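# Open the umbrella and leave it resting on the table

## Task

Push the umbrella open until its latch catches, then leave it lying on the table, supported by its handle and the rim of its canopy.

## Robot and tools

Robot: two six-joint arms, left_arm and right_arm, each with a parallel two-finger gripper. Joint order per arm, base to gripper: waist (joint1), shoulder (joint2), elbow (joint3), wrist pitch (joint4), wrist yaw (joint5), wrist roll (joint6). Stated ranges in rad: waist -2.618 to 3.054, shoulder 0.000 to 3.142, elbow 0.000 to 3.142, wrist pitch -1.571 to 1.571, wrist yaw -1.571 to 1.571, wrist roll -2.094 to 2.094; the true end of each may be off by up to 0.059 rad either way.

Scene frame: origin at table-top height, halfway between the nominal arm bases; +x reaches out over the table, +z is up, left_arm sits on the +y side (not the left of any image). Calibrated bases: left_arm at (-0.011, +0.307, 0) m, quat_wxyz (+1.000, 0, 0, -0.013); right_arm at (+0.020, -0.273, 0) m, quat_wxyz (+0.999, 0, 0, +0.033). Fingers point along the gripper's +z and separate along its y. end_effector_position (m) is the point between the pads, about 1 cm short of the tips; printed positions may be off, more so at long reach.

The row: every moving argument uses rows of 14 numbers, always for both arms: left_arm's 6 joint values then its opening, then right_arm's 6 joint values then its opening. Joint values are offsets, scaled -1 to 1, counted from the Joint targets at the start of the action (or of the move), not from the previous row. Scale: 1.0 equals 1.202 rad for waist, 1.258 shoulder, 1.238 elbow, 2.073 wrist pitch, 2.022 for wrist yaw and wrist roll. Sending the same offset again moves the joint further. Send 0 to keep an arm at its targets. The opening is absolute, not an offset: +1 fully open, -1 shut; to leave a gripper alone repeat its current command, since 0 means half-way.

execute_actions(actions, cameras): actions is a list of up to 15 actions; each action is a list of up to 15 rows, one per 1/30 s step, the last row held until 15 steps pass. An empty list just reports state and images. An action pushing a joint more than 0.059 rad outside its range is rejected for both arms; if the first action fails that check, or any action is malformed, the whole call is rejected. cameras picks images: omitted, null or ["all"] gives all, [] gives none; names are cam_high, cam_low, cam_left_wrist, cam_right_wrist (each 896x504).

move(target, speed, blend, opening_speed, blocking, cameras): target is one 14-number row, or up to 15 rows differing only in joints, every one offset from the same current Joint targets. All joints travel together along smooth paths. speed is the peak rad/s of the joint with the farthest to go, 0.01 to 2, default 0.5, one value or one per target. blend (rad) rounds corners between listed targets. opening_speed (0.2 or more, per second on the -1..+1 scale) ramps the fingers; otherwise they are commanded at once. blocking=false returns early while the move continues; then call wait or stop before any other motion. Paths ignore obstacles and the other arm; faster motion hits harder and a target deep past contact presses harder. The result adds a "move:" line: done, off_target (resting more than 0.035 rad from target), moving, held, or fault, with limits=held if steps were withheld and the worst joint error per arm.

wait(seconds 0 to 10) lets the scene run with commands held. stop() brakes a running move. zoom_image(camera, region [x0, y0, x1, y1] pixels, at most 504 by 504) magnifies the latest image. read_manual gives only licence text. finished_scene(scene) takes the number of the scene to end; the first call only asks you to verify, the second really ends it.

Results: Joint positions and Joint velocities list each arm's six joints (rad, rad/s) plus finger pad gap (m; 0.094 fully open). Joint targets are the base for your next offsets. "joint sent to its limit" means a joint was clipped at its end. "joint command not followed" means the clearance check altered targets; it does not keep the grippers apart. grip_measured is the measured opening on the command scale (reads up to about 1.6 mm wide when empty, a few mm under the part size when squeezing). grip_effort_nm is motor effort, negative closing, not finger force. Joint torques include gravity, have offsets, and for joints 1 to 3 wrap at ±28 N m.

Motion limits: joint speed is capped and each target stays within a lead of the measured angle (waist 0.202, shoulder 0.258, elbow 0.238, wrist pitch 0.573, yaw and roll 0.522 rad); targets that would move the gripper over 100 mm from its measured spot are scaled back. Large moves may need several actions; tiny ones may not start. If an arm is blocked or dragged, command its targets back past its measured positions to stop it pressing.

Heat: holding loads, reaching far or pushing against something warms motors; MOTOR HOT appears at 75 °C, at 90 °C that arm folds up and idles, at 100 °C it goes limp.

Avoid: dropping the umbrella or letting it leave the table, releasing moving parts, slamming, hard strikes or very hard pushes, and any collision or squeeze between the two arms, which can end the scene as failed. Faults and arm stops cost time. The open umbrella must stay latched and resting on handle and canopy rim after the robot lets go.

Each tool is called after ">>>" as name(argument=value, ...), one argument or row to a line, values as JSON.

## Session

>>> execute_actions(
  actions=[],
)

Scene clock: 0.00 s.
left_arm: end_effector_position=(+0.5959, +0.4043, +0.2207) grip_measured=+1.000 grip_effort_nm=n/a end_effector_quat_wxyz=(+0.654, +0.378, +0.634, -0.163) | right_arm: end_effector_position=(+0.1480, -0.4587, +0.1654) grip_measured=+1.000 grip_effort_nm=n/a end_effector_quat_wxyz=(+0.072, +0.916, +0.386, -0.084)
Joint names: [waist, shoulder, elbow, wrist pitch, wrist yaw, wrist roll]
Joint positions: left_arm=[0.458 2.394 1.981 0.157 1.203 0.533 0.094] | right_arm=[-0.875 1.318 1.218 -1.393 0.208 1.528 0.094]
Joint velocities: left_arm=[0.007 0.002 0.002 0.007 -0.095 -0.007 0] | right_arm=[-0.002 -0.002 0.012 0.007 -0.037 0.037 0]
Joint torques (N m): no reading
Motor temperatures (°C): left_arm=[34 34 37 34 32 31 31] | right_arm=[34 33 34 33 33 34 34]
Heat: left arm: 37 °C; right arm: 34 °C.
Joint targets: left_arm=[0.458 2.391 1.986 0.144 1.208 0.531] | right_arm=[-0.875 1.313 1.224 -1.399 0.218 1.527]
Tool commands: left_gripper/opening=+1.0 right_gripper/opening=+1.0

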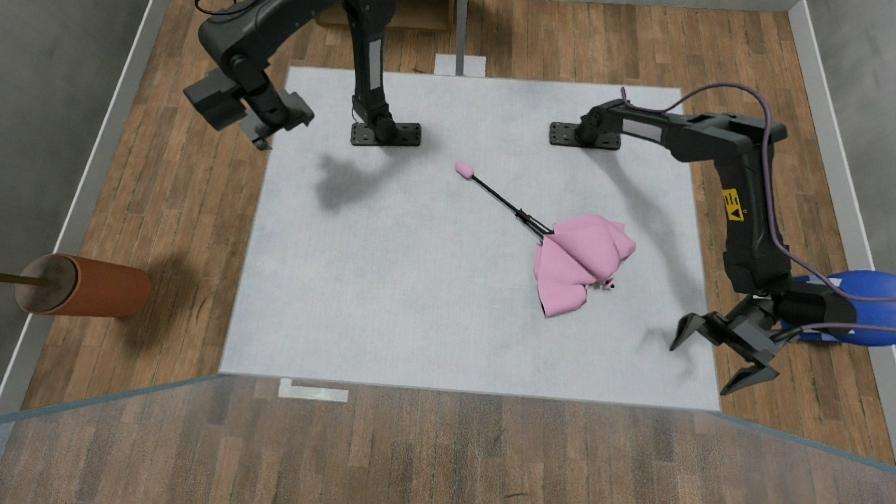

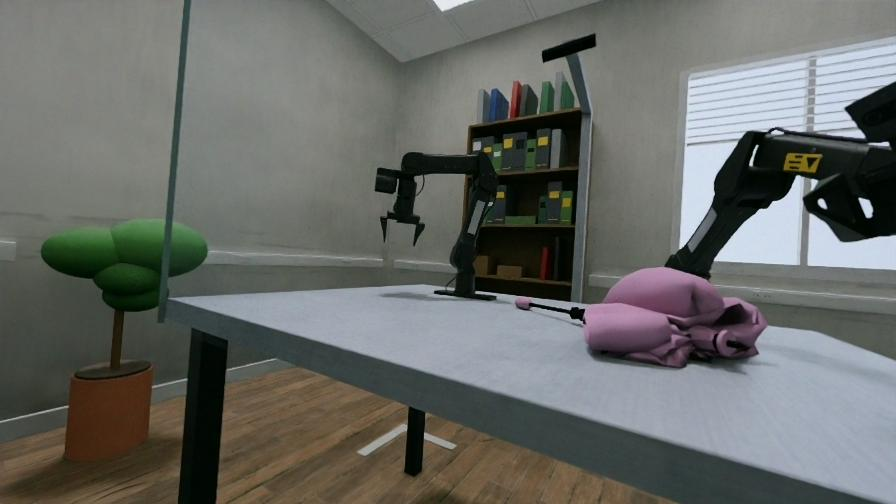

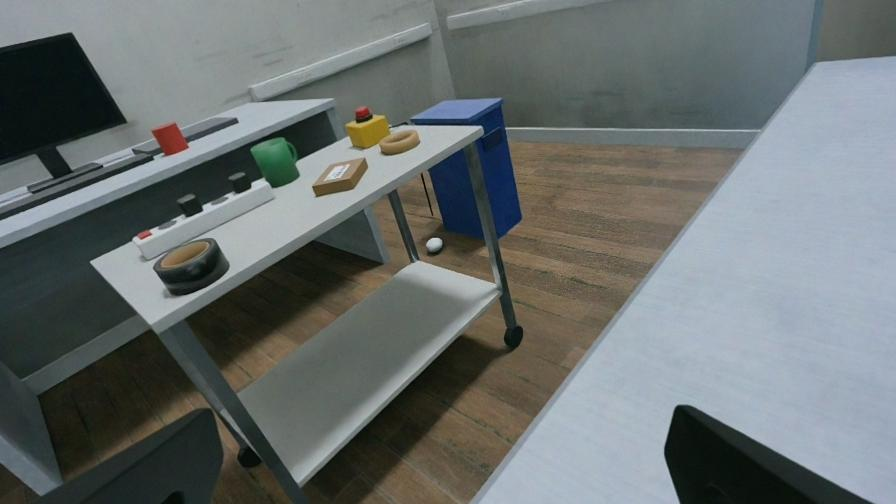

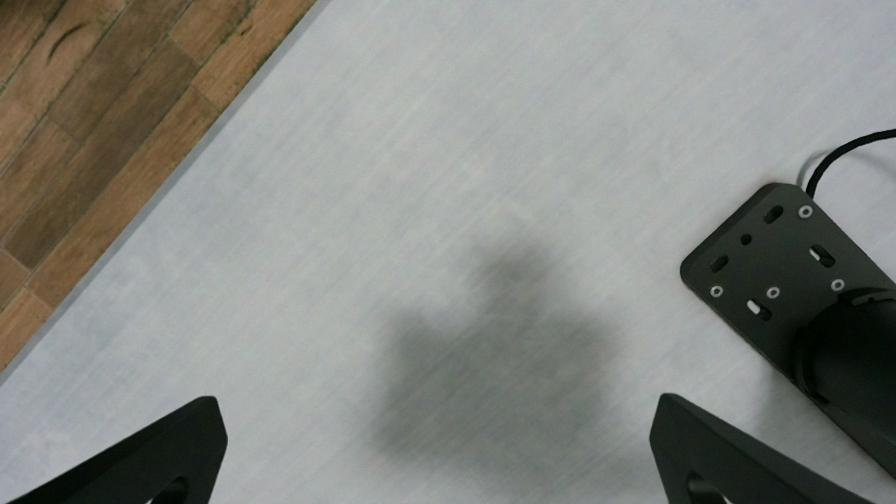

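>>> zoom_image(
  camera="cam_high",
  region=[440, 140, 660, 340],
)

>>> zoom_image(
  camera="cam_low",
  region=[500, 240, 780, 380],
)

Scaled by 2.291 from the camera's 896x504 image, which has a finer 1280x720 frame.

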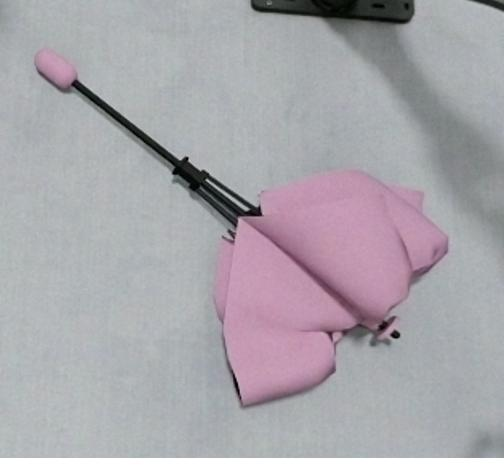

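Scaled by 1.800 from the camera's 896x504 image, which has a finer 1280x720 frame.

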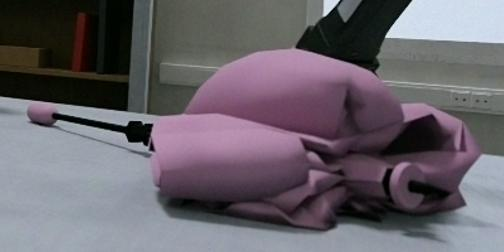

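>>> move(
  target=[0,0,0,0,0,0,1,1.0,0.14,0,0.06,-0.06,-0.38,0.6],
  speed=1.0,
  cameras=[],
)

Scene clock: 13.43 s.
left_arm: end_effector_position=(+0.5959, +0.4043, +0.2207) grip_measured=+1.000 grip_effort_nm=-0.002 end_effector_quat_wxyz=(+0.654, +0.378, +0.634, -0.163) | right_arm: end_effector_position=(+0.2600, -0.1921, +0.1287) grip_measured=+0.602 grip_effort_nm=-0.149 end_effector_quat_wxyz=(+0.035, +0.188, +0.981, -0.036)
Joint names: [waist, shoulder, elbow, wrist pitch, wrist yaw, wrist roll]
Joint positions: left_arm=[0.458 2.394 1.981 0.157 1.203 0.533 0.094] | right_arm=[0.325 1.479 1.218 -1.29 0.1 0.769 0.075]
Joint velocities: left_arm=[-0.017 0.017 0.012 -0.081 0.037 0.007 0] | right_arm=[0.017 0.017 0.002 0.007 -0.022 -0.066 0.001]
Joint torques (N m): left_arm=[0.06 -12.49 7.8 1.74 0.2 0.02] | right_arm=[0.18 -3.89 6.87 0.53 0.04 -0.06]
Motor temperatures (°C): left_arm=[34 38 39 36 32 31 31] | right_arm=[34 33 34 33 33 34 34]
Heat: left arm: 39 °C; right arm: 34 °C.
Joint targets: left_arm=[0.458 2.391 1.986 0.144 1.208 0.531] | right_arm=[0.327 1.489 1.224 -1.275 0.097 0.759]
move: done
No camera images: "cameras" was empty.

>>> execute_actions(
  actions=[],
  cameras=["cam_high"],
)

Scene clock: 33.70 s.
left_arm: end_effector_position=(+0.5959, +0.4043, +0.2207) grip_measured=+1.000 grip_effort_nm=-0.007 end_effector_quat_wxyz=(+0.654, +0.378, +0.634, -0.163) | right_arm: end_effector_position=(+0.2602, -0.1920, +0.1287) grip_measured=+0.602 grip_effort_nm=-0.139 end_effector_quat_wxyz=(+0.036, +0.187, +0.981, -0.036)
Joint names: [waist, shoulder, elbow, wrist pitch, wrist yaw, wrist roll]
Joint positions: left_arm=[0.458 2.394 1.981 0.157 1.203 0.533 0.094] | right_arm=[0.325 1.479 1.218 -1.29 0.1 0.769 0.075]
Joint velocities: left_arm=[-0.007 -0.017 -0.007 0.007 0.11 -0.037 0] | right_arm=[-0.002 -0.012 -0.012 -0.007 0.051 0.007 -0.001]
Joint torques (N m): left_arm=[0.03 -12.48 7.8 1.74 0.19 0.02] | right_arm=[0.12 -3.88 6.9 0.54 0.04 -0.09]
Motor temperatures (°C): left_arm=[34 41 40 37 32 31 31] | right_arm=[34 33 35 33 33 34 34]
Heat: left arm: 41 °C; right arm: 35 °C.
Joint targets: left_arm=[0.458 2.391 1.986 0.144 1.208 0.531] | right_arm=[0.327 1.489 1.224 -1.274 0.097 0.759]
Tool commands: left_gripper/opening=+1.0 right_gripper/opening=+0.6
Images, in order (width x height): cam_high 896x504.

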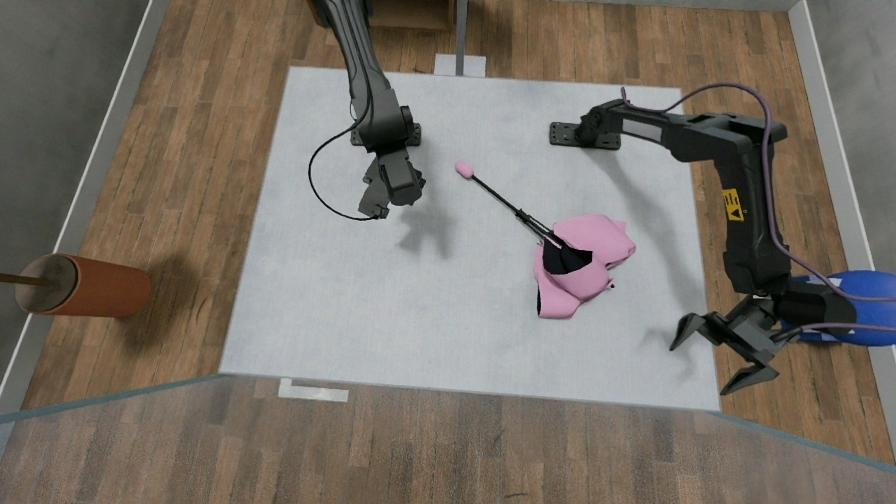

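>>> move(
  target=[0,0,0,0,0,0,1,0.628,0.0963,-0.002,0.039,-0.055,-0.264,0.2],
  speed=0.6,
  opening_speed=1.0,
  cameras=["cam_right_wrist", "cam_high"],
)

Scene clock: 37.87 s.
left_arm: end_effector_position=(+0.5959, +0.4043, +0.2207) grip_measured=+1.000 grip_effort_nm=-0.007 end_effector_quat_wxyz=(+0.654, +0.378, +0.634, -0.163) | right_arm: end_effector_position=(+0.1296, -0.0246, +0.0989) grip_measured=+0.202 grip_effort_nm=-0.144 end_effector_quat_wxyz=(-0.010, -0.441, +0.898, -0.005)
Joint names: [waist, shoulder, elbow, wrist pitch, wrist yaw, wrist roll]
Joint positions: left_arm=[0.458 2.394 1.981 0.157 1.203 0.533 0.094] | right_arm=[1.082 1.598 1.218 -1.212 -0.006 0.236 0.056]
Joint velocities: left_arm=[-0.012 -0.002 0.007 -0.051 0.007 -0.007 0] | right_arm=[-0.007 -0.002 -0.007 0.022 -0.022 0.007 0.001]
Joint torques (N m): left_arm=[0.03 -12.49 7.83 1.74 0.19 0.02] | right_arm=[-0.02 -4.57 6.53 0.49 -0.08 -0.08]
Motor temperatures (°C): left_arm=[34 42 40 37 32 31 31] | right_arm=[34 33 35 33 33 34 34]
Heat: left arm: 42 °C; right arm: 35 °C.
Joint targets: left_arm=[0.458 2.391 1.986 0.144 1.208 0.531] | right_arm=[1.082 1.610 1.222 -1.194 -0.014 0.225]
move: done
Images, in order (width x height): cam_high 896x504, cam_right_wrist 896x504.

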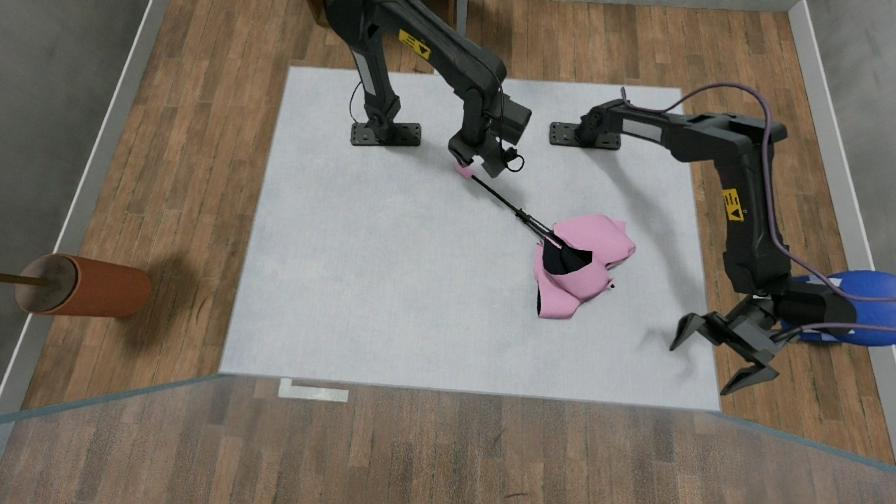

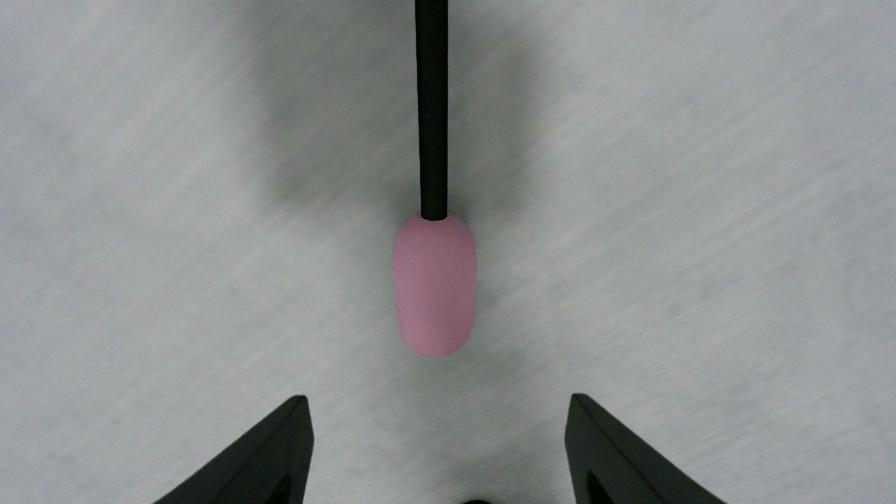

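>>> move(
  target=[0,0,0,0,0,0,1,0.024,0.0437,-0.2428,0.1693,0.0054,0.0148,0.2],
  speed=0.35,
  cameras=["cam_right_wrist"],
)

Scene clock: 58.07 s.
left_arm: end_effector_position=(+0.5959, +0.4043, +0.2207) grip_measured=+1.000 grip_effort_nm=-0.007 end_effector_quat_wxyz=(+0.654, +0.378, +0.634, -0.163) | right_arm: end_effector_position=(+0.1207, -0.0294, +0.0173) grip_measured=+0.202 grip_effort_nm=-0.149 end_effector_quat_wxyz=(-0.005, -0.447, +0.894, +0.000)
Joint names: [waist, shoulder, elbow, wrist pitch, wrist yaw, wrist roll]
Joint positions: left_arm=[0.458 2.394 1.981 0.157 1.203 0.533 0.094] | right_arm=[1.106 1.654 0.936 -0.861 -0.006 0.245 0.056]
Joint velocities: left_arm=[-0.022 0.002 -0.007 0.007 0.007 -0.007 0] | right_arm=[-0.017 -0.002 -0.012 0.007 0.022 0.022 0]
Joint torques (N m): left_arm=[0.05 -12.51 7.83 1.75 0.19 0.02] | right_arm=[0.51 -4.66 4.53 0.52 0.03 0.13]
Motor temperatures (°C): left_arm=[34 43 40 38 32 31 31] | right_arm=[34 33 35 33 33 34 34]
Heat: left arm: 43 °C; right arm: 35 °C.
Joint targets: left_arm=[0.458 2.391 1.986 0.144 1.208 0.531] | right_arm=[1.111 1.665 0.922 -0.843 -0.003 0.255]
move: done
Images, in order (width x height): cam_right_wrist 896x504.

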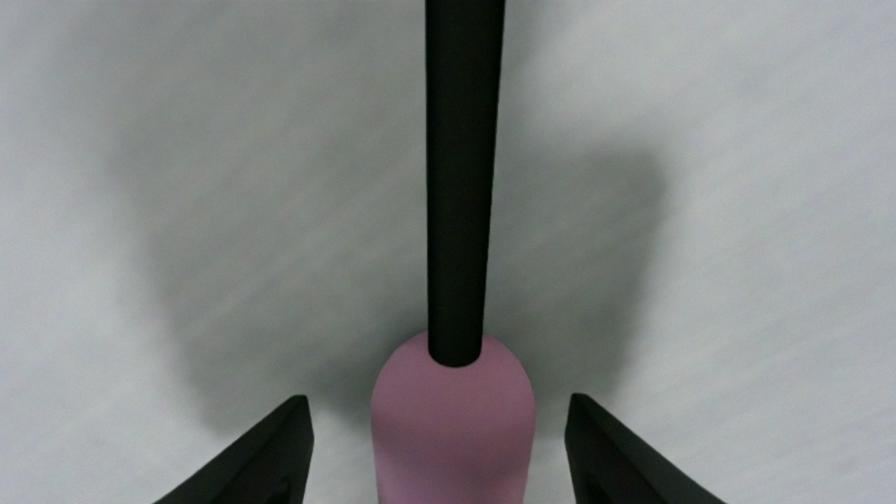

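>>> move(
  target=[0,0,0,0,0,0,1,0,0,0,0,0,0,-0.43],
  opening_speed=0.5,
  cameras=["cam_right_wrist", "cam_high"],
)

Scene clock: 61.80 s.
left_arm: end_effector_position=(+0.5959, +0.4043, +0.2207) grip_measured=+1.000 grip_effort_nm=-0.007 end_effector_quat_wxyz=(+0.654, +0.378, +0.634, -0.163) | right_arm: end_effector_position=(+0.1208, -0.0292, +0.0173) grip_measured=-0.375 grip_effort_nm=-1.023 end_effector_quat_wxyz=(-0.005, -0.446, +0.895, +0.000)
Joint names: [waist, shoulder, elbow, wrist pitch, wrist yaw, wrist roll]
Joint positions: left_arm=[0.458 2.394 1.981 0.157 1.203 0.533 0.094] | right_arm=[1.106 1.654 0.936 -0.86 -0.006 0.248 0.029]
Joint velocities: left_arm=[-0.012 -0.007 -0.007 -0.022 -0.007 0.007 0] | right_arm=[0.007 -0.007 0.007 0.066 0.022 0.037 -0.001]
Joint torques (N m): left_arm=[0.03 -12.49 7.8 1.75 0.19 0.02] | right_arm=[0.55 -4.64 4.53 0.52 0.04 0.1]
Motor temperatures (°C): left_arm=[34 43 40 38 32 31 31] | right_arm=[34 33 35 33 33 34 34]
Heat: left arm: 43 °C; right arm: 35 °C.
Joint targets: left_arm=[0.458 2.391 1.986 0.144 1.208 0.531] | right_arm=[1.111 1.665 0.922 -0.843 -0.003 0.255]
move: done
Images, in order (width x height): cam_high 896x504, cam_right_wrist 896x504.

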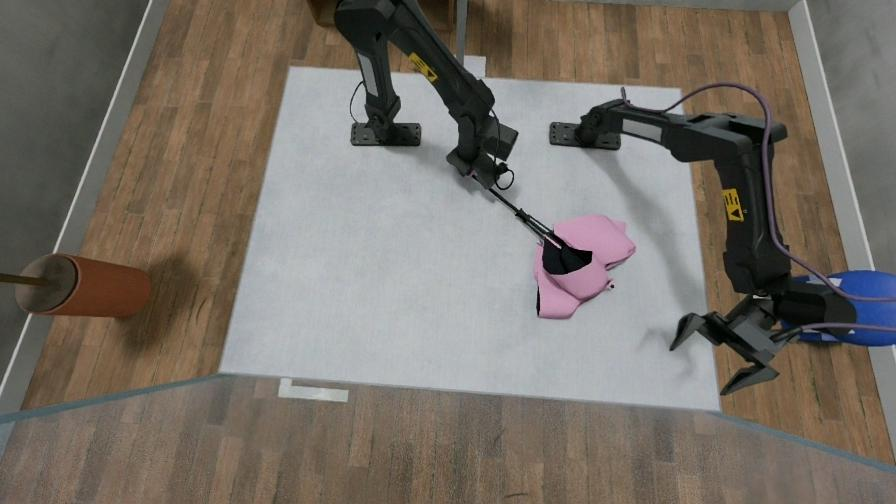

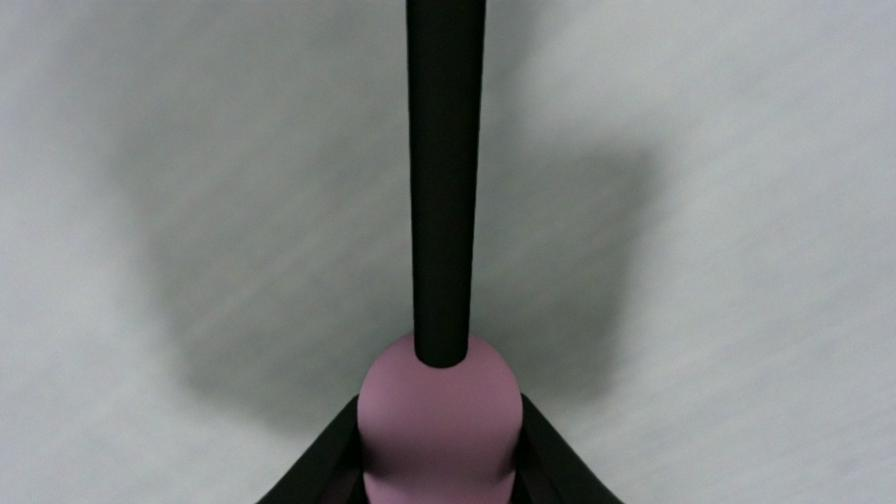

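>>> move(
  target=[
    [0,0,0,0,0,0,1,-0.1547,-0.1121,-0.0977,0.0019,0.003,-0.1063,-0.43],
    [0,0,0,0,0,0,1,-0.3228,-0.2210,-0.1955,-0.0058,0.003,-0.2260,-0.43],
    [0,0,0,0,0,0,1,-0.5458,-0.3013,-0.2561,-0.0183,0.003,-0.3778,-0.43],
    [0,0,0,0,0,0,1,-0.8095,-0.3283,-0.2746,-0.0236,0.003,-0.5544,-0.43],
  ],
  speed=0.35,
  blend=0.08,
  cameras=["cam_right_wrist", "cam_high", "cam_low"],
)

Scene clock: 76.20 s.
left_arm: end_effector_position=(+0.5959, +0.4043, +0.2207) grip_measured=+1.000 grip_effort_nm=-0.012 end_effector_quat_wxyz=(+0.654, +0.378, +0.634, -0.163) | right_arm: end_effector_position=(+0.1922, -0.2341, +0.0170) grip_measured=-0.377 grip_effort_nm=-1.057 end_effector_quat_wxyz=(+0.011, -0.505, +0.863, +0.000)
Joint names: [waist, shoulder, elbow, wrist pitch, wrist yaw, wrist roll]
Joint positions: left_arm=[0.458 2.394 1.981 0.157 1.203 0.533 0.094] | right_arm=[0.144 1.271 0.599 -0.878 -0.007 -0.849 0.029]
Joint velocities: left_arm=[0.012 0.007 -0.032 -0.007 -0.022 -0.037 0] | right_arm=[-0.012 -0.017 -0.002 -0.007 0.007 -0.066 0]
Joint torques (N m): left_arm=[0.05 -12.49 7.82 1.75 0.19 0.02] | right_arm=[-0.62 -4 4.42 0.3 0.12 -0.14]
Motor temperatures (°C): left_arm=[34 43 40 38 32 31 31] | right_arm=[34 33 34 33 33 34 35]
Heat: left arm: 43 °C; right arm: 35 °C.
Joint targets: left_arm=[0.458 2.391 1.986 0.144 1.208 0.531] | right_arm=[0.138 1.252 0.582 -0.892 0.003 -0.866]
move: done
Images, in order (width x height): cam_high 896x504, cam_low 896x504, cam_right_wrist 896x504.

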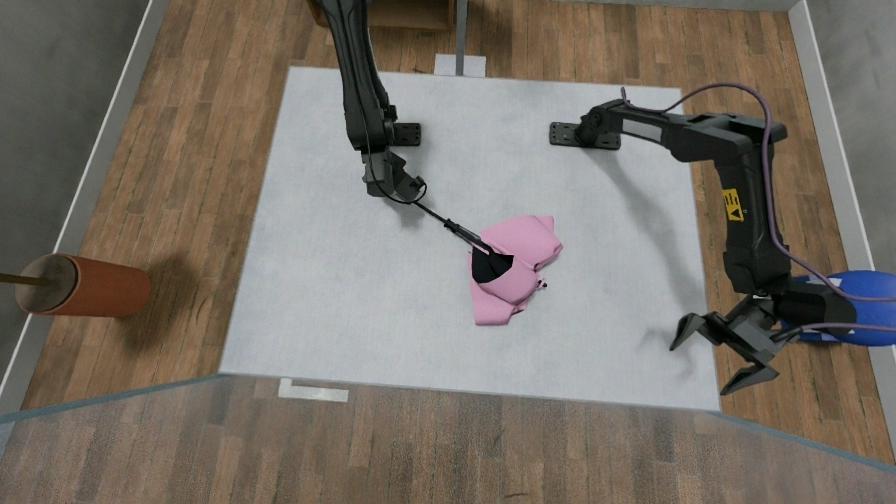

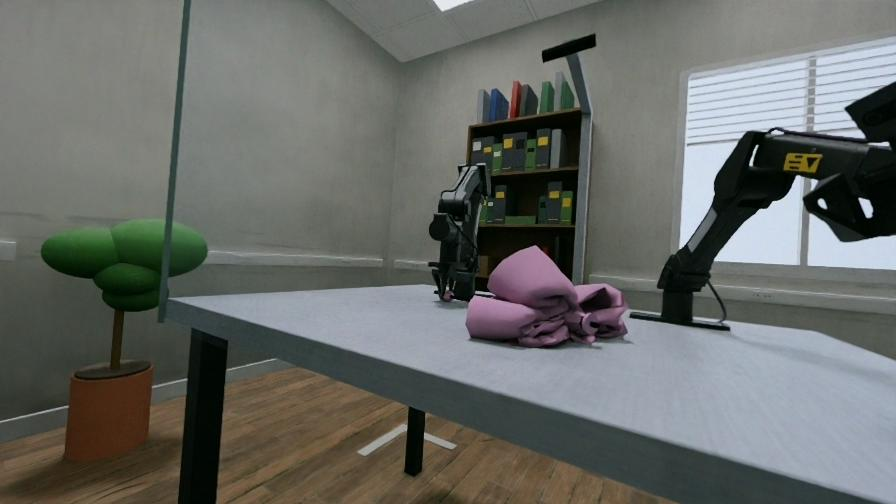

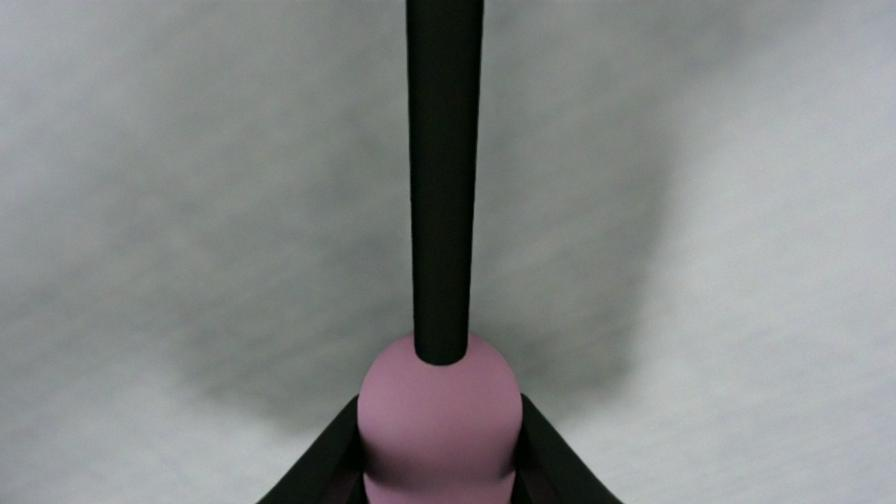

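>>> move(
  target=[0,0,0,0,0,0,1,0,0,0,0,0,0,0.0],
  opening_speed=0.8,
  cameras=["cam_high"],
)

>>> zoom_image(
  camera="cam_high",
  region=[380, 160, 620, 340],
)

Scene clock: 84.17 s.
left_arm: end_effector_position=(+0.5959, +0.4043, +0.2207) grip_measured=+1.000 grip_effort_nm=0.007 end_effector_quat_wxyz=(+0.654, +0.378, +0.634, -0.163) | right_arm: end_effector_position=(+0.1922, -0.2345, +0.0170) grip_measured=-0.002 grip_effort_nm=0.071 end_effector_quat_wxyz=(+0.011, -0.508, +0.861, -0.001)
Joint names: [waist, shoulder, elbow, wrist pitch, wrist yaw, wrist roll]
Joint positions: left_arm=[0.458 2.394 1.981 0.157 1.203 0.533 0.094] | right_arm=[0.144 1.271 0.599 -0.878 -0.005 -0.855 0.047]
Joint velocities: left_arm=[-0.002 -0.002 0.002 0.066 0.022 -0.007 0] | right_arm=[0.012 -0.017 -0.007 0.007 0.051 0.022 0]
Joint torques (N m): left_arm=[0.05 -12.49 7.82 1.75 0.19 0.02] | right_arm=[-0.64 -4.04 4.37 0.29 0.1 -0.09]
Motor temperatures (°C): left_arm=[34 44 40 38 32 31 31] | right_arm=[34 33 34 33 33 34 35]
Heat: left arm: 44 °C; right arm: 35 °C.
Joint targets: left_arm=[0.458 2.391 1.986 0.144 1.208 0.531] | right_arm=[0.138 1.252 0.582 -0.892 0.003 -0.866]
move: done
Images, in order (width x height): cam_high 896x504.

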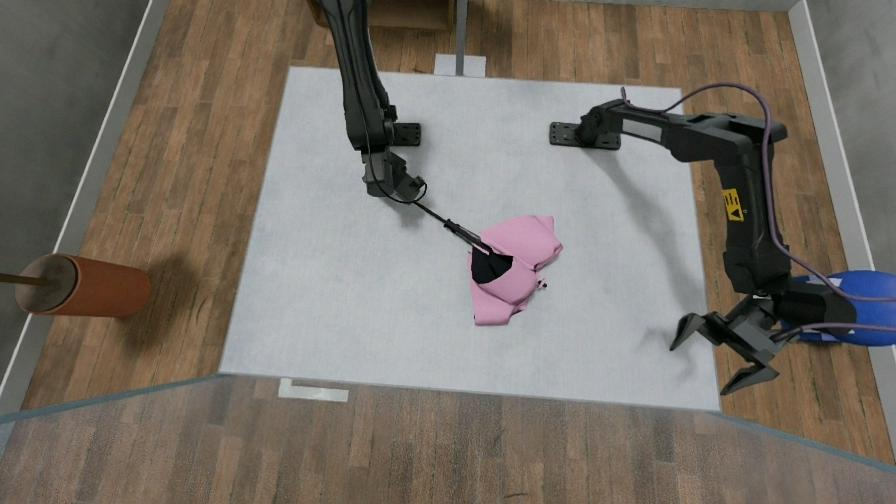

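Scaled by 2.100 from the camera's 896x504 image, which has a finer 1280x720 frame.

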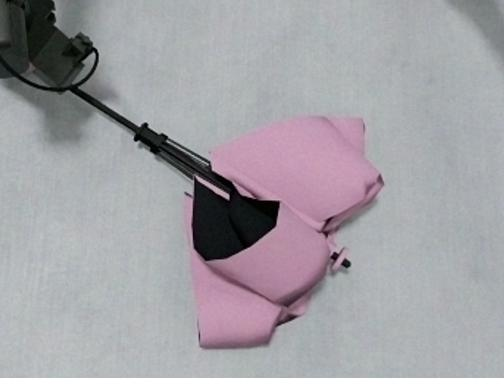

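>>> move(
  target=[
    [-0.1272,-0.1253,-0.0648,-0.2512,-0.1235,-0.2851,-0.1,0,-0.0493,0.3255,-0.2113,0,0,0.0],
    [-0.3181,-0.3133,-0.1620,-0.6281,-0.3087,-0.7127,-0.1,-0.6057,-0.1765,0.0226,0.5605,-0.3675,0.5321,0.0],
  ],
  speed=[0.5,0.7],
  blend=[0.05,0],
  cameras=["cam_left_wrist", "cam_high", "cam_low"],
)

Scene clock: 109.67 s.
left_arm: end_effector_position=(+0.4259, +0.2327, +0.1460) grip_measured=-0.099 grip_effort_nm=-0.081 end_effector_quat_wxyz=(-0.030, -0.414, +0.858, -0.302) | right_arm: end_effector_position=(+0.3723, -0.3370, +0.2691) grip_measured=-0.002 grip_effort_nm=0.076 end_effector_quat_wxyz=(+0.639, +0.037, +0.749, +0.172)
Joint names: [waist, shoulder, elbow, wrist pitch, wrist yaw, wrist roll]
Joint positions: left_arm=[0.08 2.026 1.804 -1.146 0.586 -0.907 0.042] | right_arm=[-0.586 1.048 0.63 0.253 -0.726 0.202 0.047]
Joint velocities: left_arm=[0.002 -0.002 -0.002 0.051 0.037 -0.051 0] | right_arm=[-0.007 -0.022 -0.007 -0.066 0.037 -0.007 0.001]
Joint torques (N m): left_arm=[-0.39 -11.49 5.2 0.74 0.29 0.01] | right_arm=[-0.42 -3.85 5.86 1.9 -0.25 0.08]
Motor temperatures (°C): left_arm=[34 44 40 39 32 31 31] | right_arm=[34 33 34 33 33 34 34]
Heat: left arm: 44 °C; right arm: 34 °C.
Joint targets: left_arm=[0.075 1.997 1.785 -1.158 0.583 -0.910] | right_arm=[-0.590 1.030 0.609 0.270 -0.740 0.210]
move: done
Images, in order (width x height): cam_high 896x504, cam_low 896x504, cam_left_wrist 896x504.

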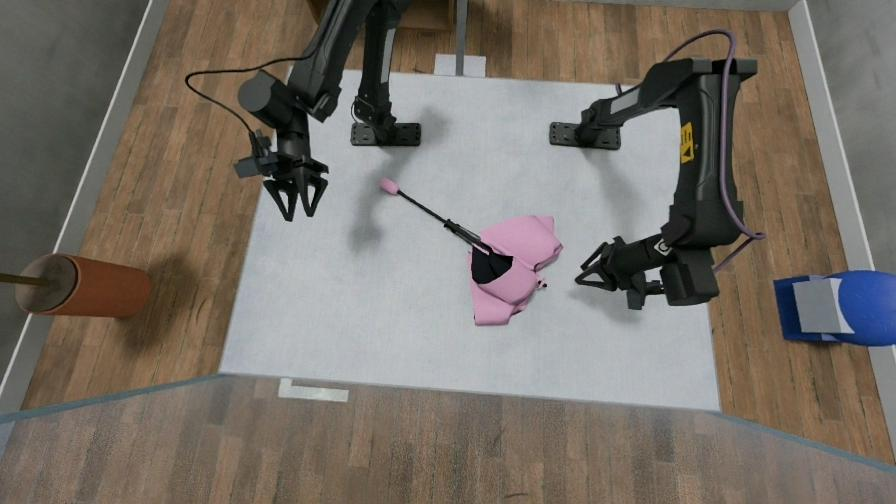

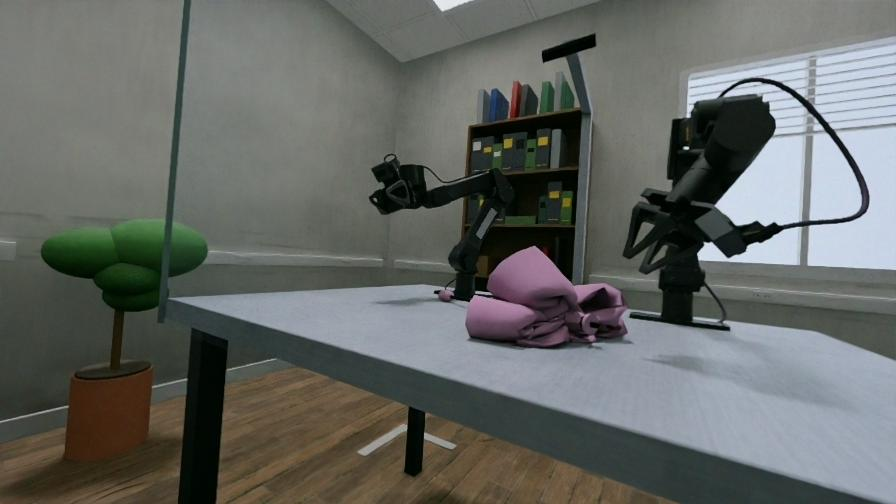

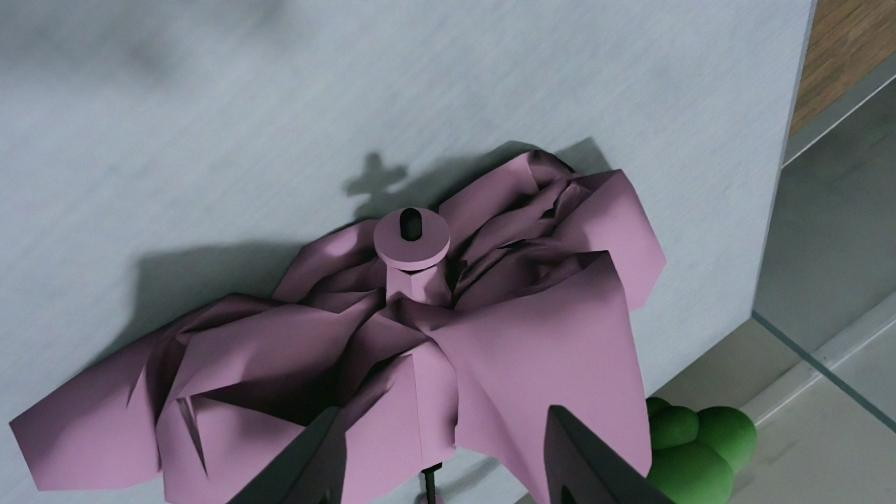

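>>> zoom_image(
  camera="cam_left_wrist",
  region=[351, 170, 481, 300],
)

Scaled by 3.877 from the camera's 896x504 image, which has a finer 1280x720 frame.

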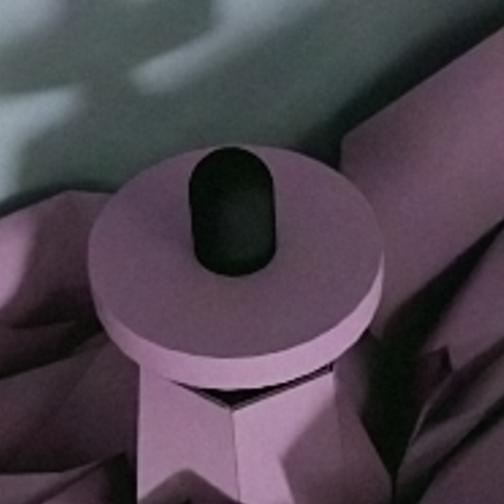

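>>> move(
  target=[-0.0058,0.0839,-0.0985,0.0820,0.0232,-0.002,-0.1,0,0,0,0,0,0,-0.68],
  speed=0.4,
  opening_speed=1.0,
  cameras=["cam_left_wrist"],
)

>>> zoom_image(
  camera="cam_left_wrist",
  region=[280, 170, 620, 504],
)

Scene clock: 139.57 s.
left_arm: end_effector_position=(+0.4268, +0.2251, +0.0915) grip_measured=-0.099 grip_effort_nm=-0.081 end_effector_quat_wxyz=(-0.058, -0.417, +0.853, -0.308) | right_arm: end_effector_position=(+0.3724, -0.3369, +0.2693) grip_measured=-0.678 grip_effort_nm=-0.149 end_effector_quat_wxyz=(+0.640, +0.037, +0.748, +0.172)
Joint names: [waist, shoulder, elbow, wrist pitch, wrist yaw, wrist roll]
Joint positions: left_arm=[0.074 2.089 1.674 -0.996 0.62 -0.911 0.042] | right_arm=[-0.586 1.048 0.63 0.254 -0.726 0.203 0.015]
Joint velocities: left_arm=[-0.007 -0.007 -0.002 0.037 -0.081 0.022 -0.001] | right_arm=[-0.017 0.007 0.017 0.007 -0.051 -0.022 0.002]
Joint torques (N m): left_arm=[-0.46 -8.66 5.68 0.88 0.45 0.02] | right_arm=[-0.43 -3.85 5.9 1.9 -0.23 0.09]
Motor temperatures (°C): left_arm=[34 42 39 37 32 31 31] | right_arm=[34 33 35 38 33 34 34]
Heat: left arm: 42 °C; right arm: 38 °C.
Joint targets: left_arm=[0.068 2.102 1.663 -0.988 0.631 -0.914] | right_arm=[-0.590 1.030 0.610 0.270 -0.740 0.210]
move: done
Images, in order (width x height): cam_left_wrist 896x504.

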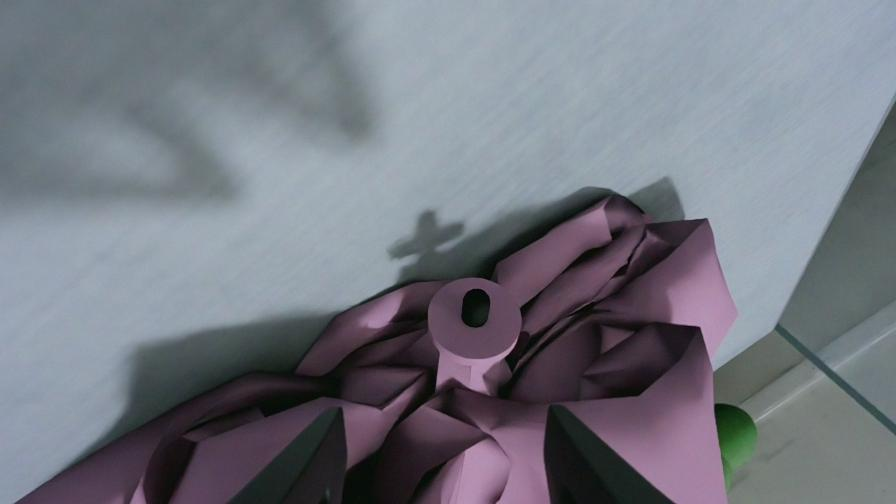

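Scaled by 1.482 from the camera's 896x504 image, which has a finer 1280x720 frame.

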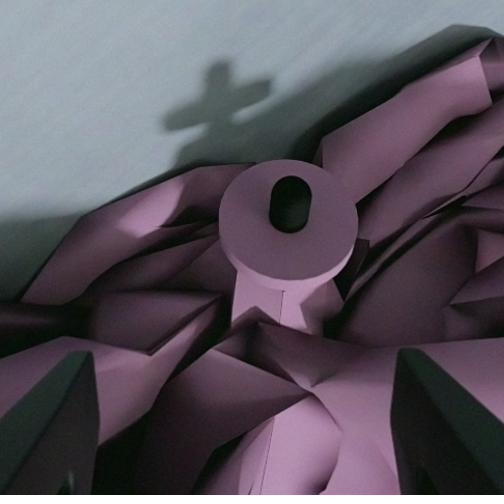

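>>> move(
  target=[-0.0702,0.0561,-0.0638,0.1138,-0.0084,-0.05,-0.1,0,0,0,0,0,0,-0.68],
  speed=0.25,
  cameras=["cam_left_wrist"],
)

>>> zoom_image(
  camera="cam_left_wrist",
  region=[280, 170, 620, 504],
)

Scene clock: 156.43 s.
left_arm: end_effector_position=(+0.4455, +0.1876, +0.0545) grip_measured=-0.099 grip_effort_nm=-0.081 end_effector_quat_wxyz=(-0.042, -0.408, +0.853, -0.323) | right_arm: end_effector_position=(+0.3724, -0.3369, +0.2694) grip_measured=-0.678 grip_effort_nm=-0.149 end_effector_quat_wxyz=(+0.640, +0.037, +0.748, +0.172)
Joint names: [waist, shoulder, elbow, wrist pitch, wrist yaw, wrist roll]
Joint positions: left_arm=[-0.011 2.15 1.601 -0.759 0.616 -1.012 0.042] | right_arm=[-0.586 1.048 0.63 0.254 -0.726 0.203 0.015]
Joint velocities: left_arm=[0.002 0.002 0.002 0.022 -0.051 -0.037 0.001] | right_arm=[-0.007 0.002 0.002 -0.007 0.007 0.051 -0.001]
Joint torques (N m): left_arm=[-0.39 -8.35 5.23 1.05 0.3 0] | right_arm=[-0.46 -3.81 5.89 1.88 -0.23 0.09]
Motor temperatures (°C): left_arm=[34 40 39 37 32 31 31] | right_arm=[34 33 35 39 33 34 34]
Heat: left arm: 40 °C; right arm: 39 °C.
Joint targets: left_arm=[-0.016 2.173 1.584 -0.752 0.613 -1.015] | right_arm=[-0.590 1.030 0.610 0.270 -0.740 0.210]
move: done
Images, in order (width x height): cam_left_wrist 896x504.

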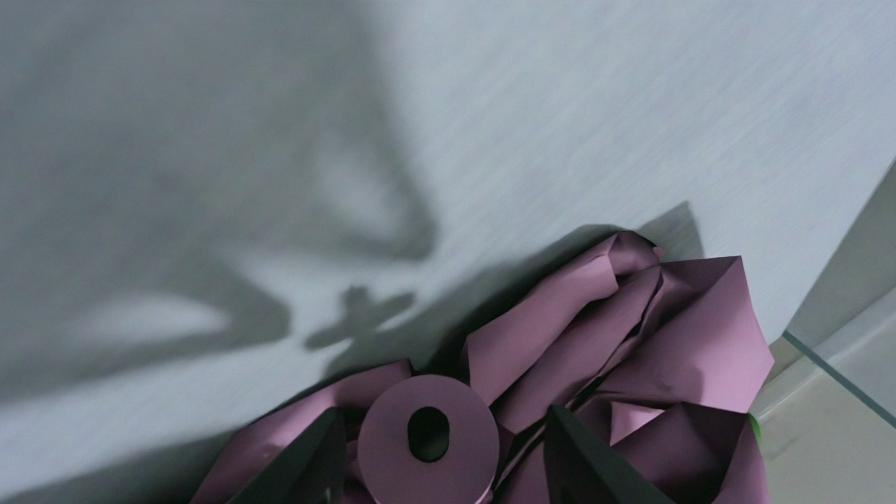

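Scaled by 1.482 from the camera's 896x504 image, which has a finer 1280x720 frame.

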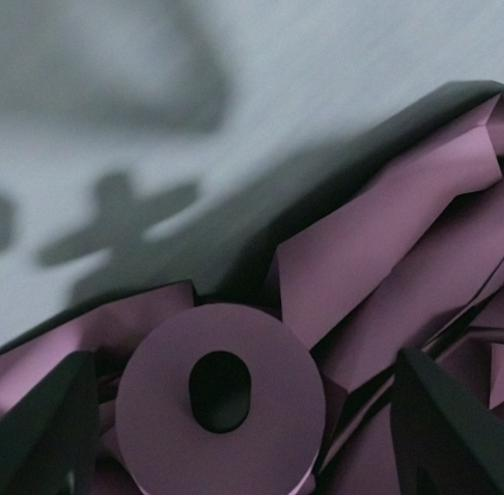

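>>> move(
  target=[0.0017,0.0085,-0.0170,0.0150,0.0,0.0,-0.1,0,0,0,0,0,0,-0.68],
  speed=0.2,
  cameras=["cam_left_wrist"],
)

>>> zoom_image(
  camera="cam_left_wrist",
  region=[280, 170, 620, 504],
)

Scene clock: 171.23 s.
left_arm: end_effector_position=(+0.4454, +0.1877, +0.0459) grip_measured=-0.099 grip_effort_nm=-0.081 end_effector_quat_wxyz=(-0.042, -0.408, +0.853, -0.323) | right_arm: end_effector_position=(+0.3724, -0.3369, +0.2694) grip_measured=-0.678 grip_effort_nm=-0.144 end_effector_quat_wxyz=(+0.640, +0.037, +0.748, +0.172)
Joint names: [waist, shoulder, elbow, wrist pitch, wrist yaw, wrist roll]
Joint positions: left_arm=[-0.011 2.159 1.58 -0.728 0.615 -1.012 0.042] | right_arm=[-0.586 1.048 0.63 0.254 -0.726 0.203 0.015]
Joint velocities: left_arm=[-0.007 -0.002 -0.037 -0.051 0.022 -0.022 0] | right_arm=[-0.002 0.022 0.017 -0.022 0.007 0.081 0.001]
Joint torques (N m): left_arm=[-0.2 -8.29 5.15 1.05 0.31 0.02] | right_arm=[-0.42 -3.86 5.93 1.9 -0.25 0.08]
Motor temperatures (°C): left_arm=[34 39 39 37 32 31 30] | right_arm=[34 33 35 40 33 34 34]
Heat: left arm: 39 °C; right arm: 40 °C.
Joint targets: left_arm=[-0.014 2.184 1.563 -0.721 0.614 -1.015] | right_arm=[-0.590 1.030 0.610 0.270 -0.740 0.210]
move: done
Images, in order (width x height): cam_left_wrist 896x504.

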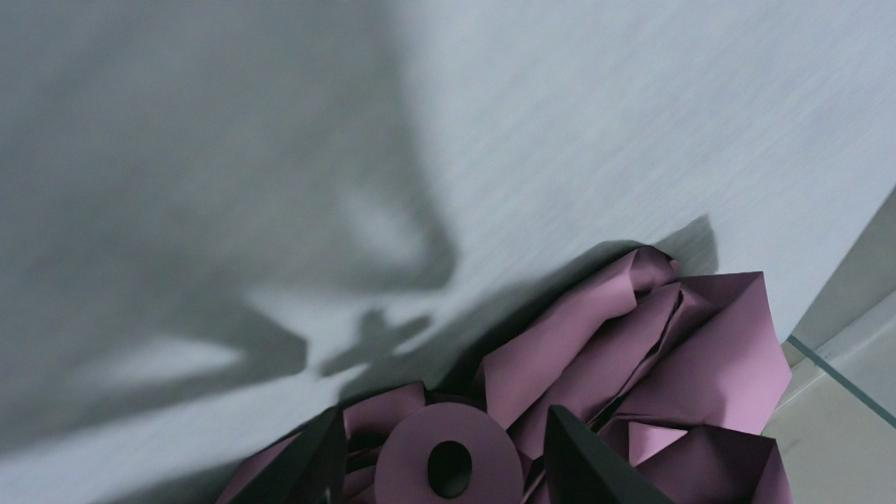

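Scaled by 1.482 from the camera's 896x504 image, which has a finer 1280x720 frame.

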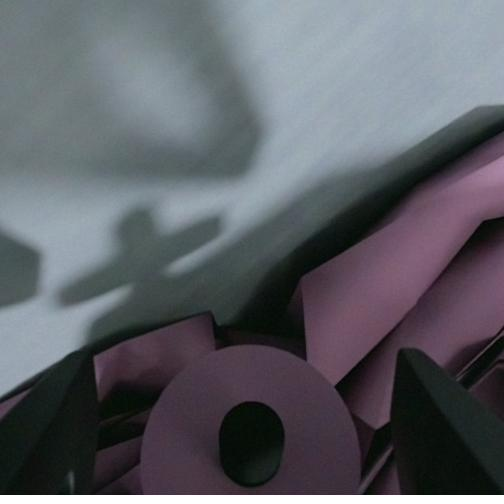

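>>> move(
  target=[0,0,0,0,0,0,-0.93,0,0,0,0,0,0,-0.68],
  opening_speed=0.45,
  cameras=["cam_left_wrist", "cam_high"],
)

>>> zoom_image(
  camera="cam_left_wrist",
  region=[280, 170, 620, 504],
)

Scene clock: 175.73 s.
left_arm: end_effector_position=(+0.4458, +0.1877, +0.0460) grip_measured=-0.875 grip_effort_nm=-1.009 end_effector_quat_wxyz=(-0.041, -0.407, +0.853, -0.323) | right_arm: end_effector_position=(+0.3724, -0.3369, +0.2695) grip_measured=-0.678 grip_effort_nm=-0.139 end_effector_quat_wxyz=(+0.640, +0.037, +0.748, +0.172)
Joint names: [waist, shoulder, elbow, wrist pitch, wrist yaw, wrist roll]
Joint positions: left_arm=[-0.011 2.159 1.58 -0.726 0.615 -1.013 0.006] | right_arm=[-0.586 1.048 0.63 0.255 -0.726 0.203 0.015]
Joint velocities: left_arm=[-0.002 -0.002 -0.017 0.11 -0.051 0.066 -0.001] | right_arm=[-0.012 0.012 0.002 0.051 -0.007 0.007 0.001]
Joint torques (N m): left_arm=[-0.18 -8.28 5.16 1.05 0.3 0.02] | right_arm=[-0.42 -3.86 5.87 1.89 -0.23 0.09]
Motor temperatures (°C): left_arm=[34 39 39 37 32 31 31] | right_arm=[34 33 35 40 33 34 34]
Heat: left arm: 39 °C; right arm: 40 °C.
Joint targets: left_arm=[-0.014 2.184 1.563 -0.721 0.614 -1.015] | right_arm=[-0.590 1.030 0.610 0.270 -0.740 0.210]
move: done
Images, in order (width x height): cam_high 896x504, cam_left_wrist 896x504.

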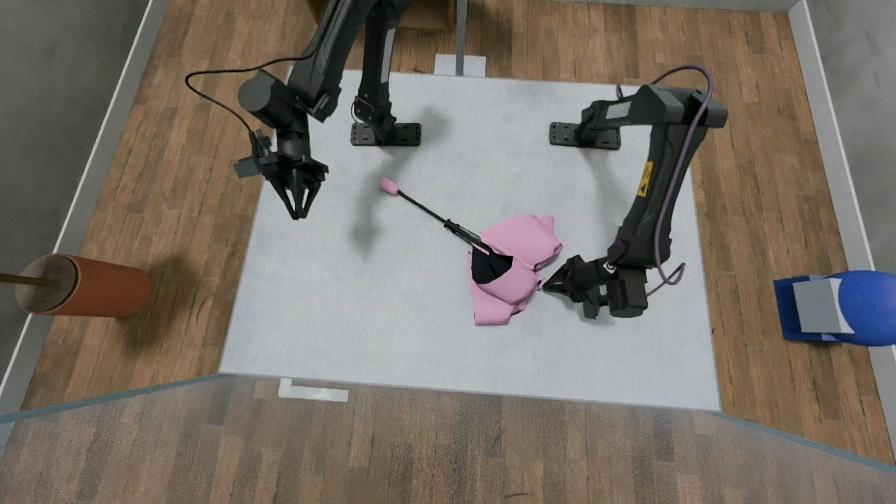

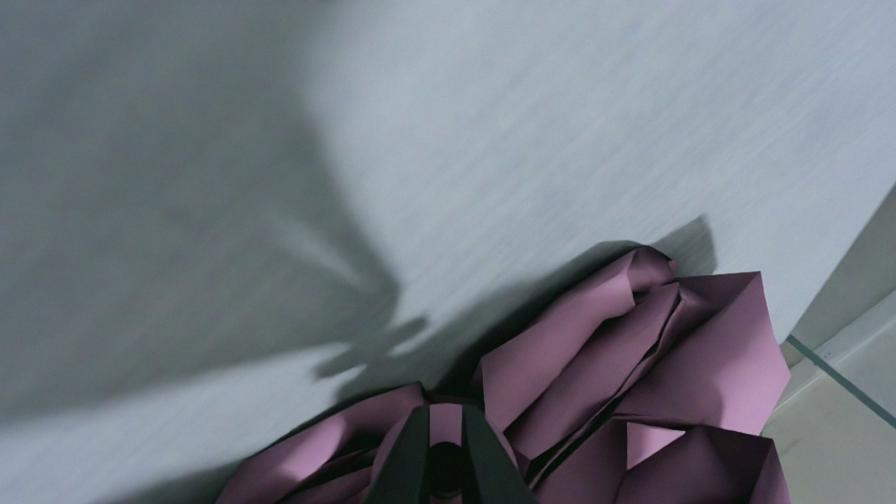

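Scaled by 1.482 from the camera's 896x504 image, which has a finer 1280x720 frame.

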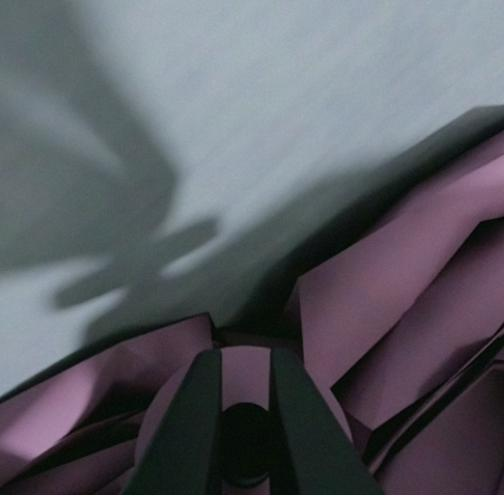

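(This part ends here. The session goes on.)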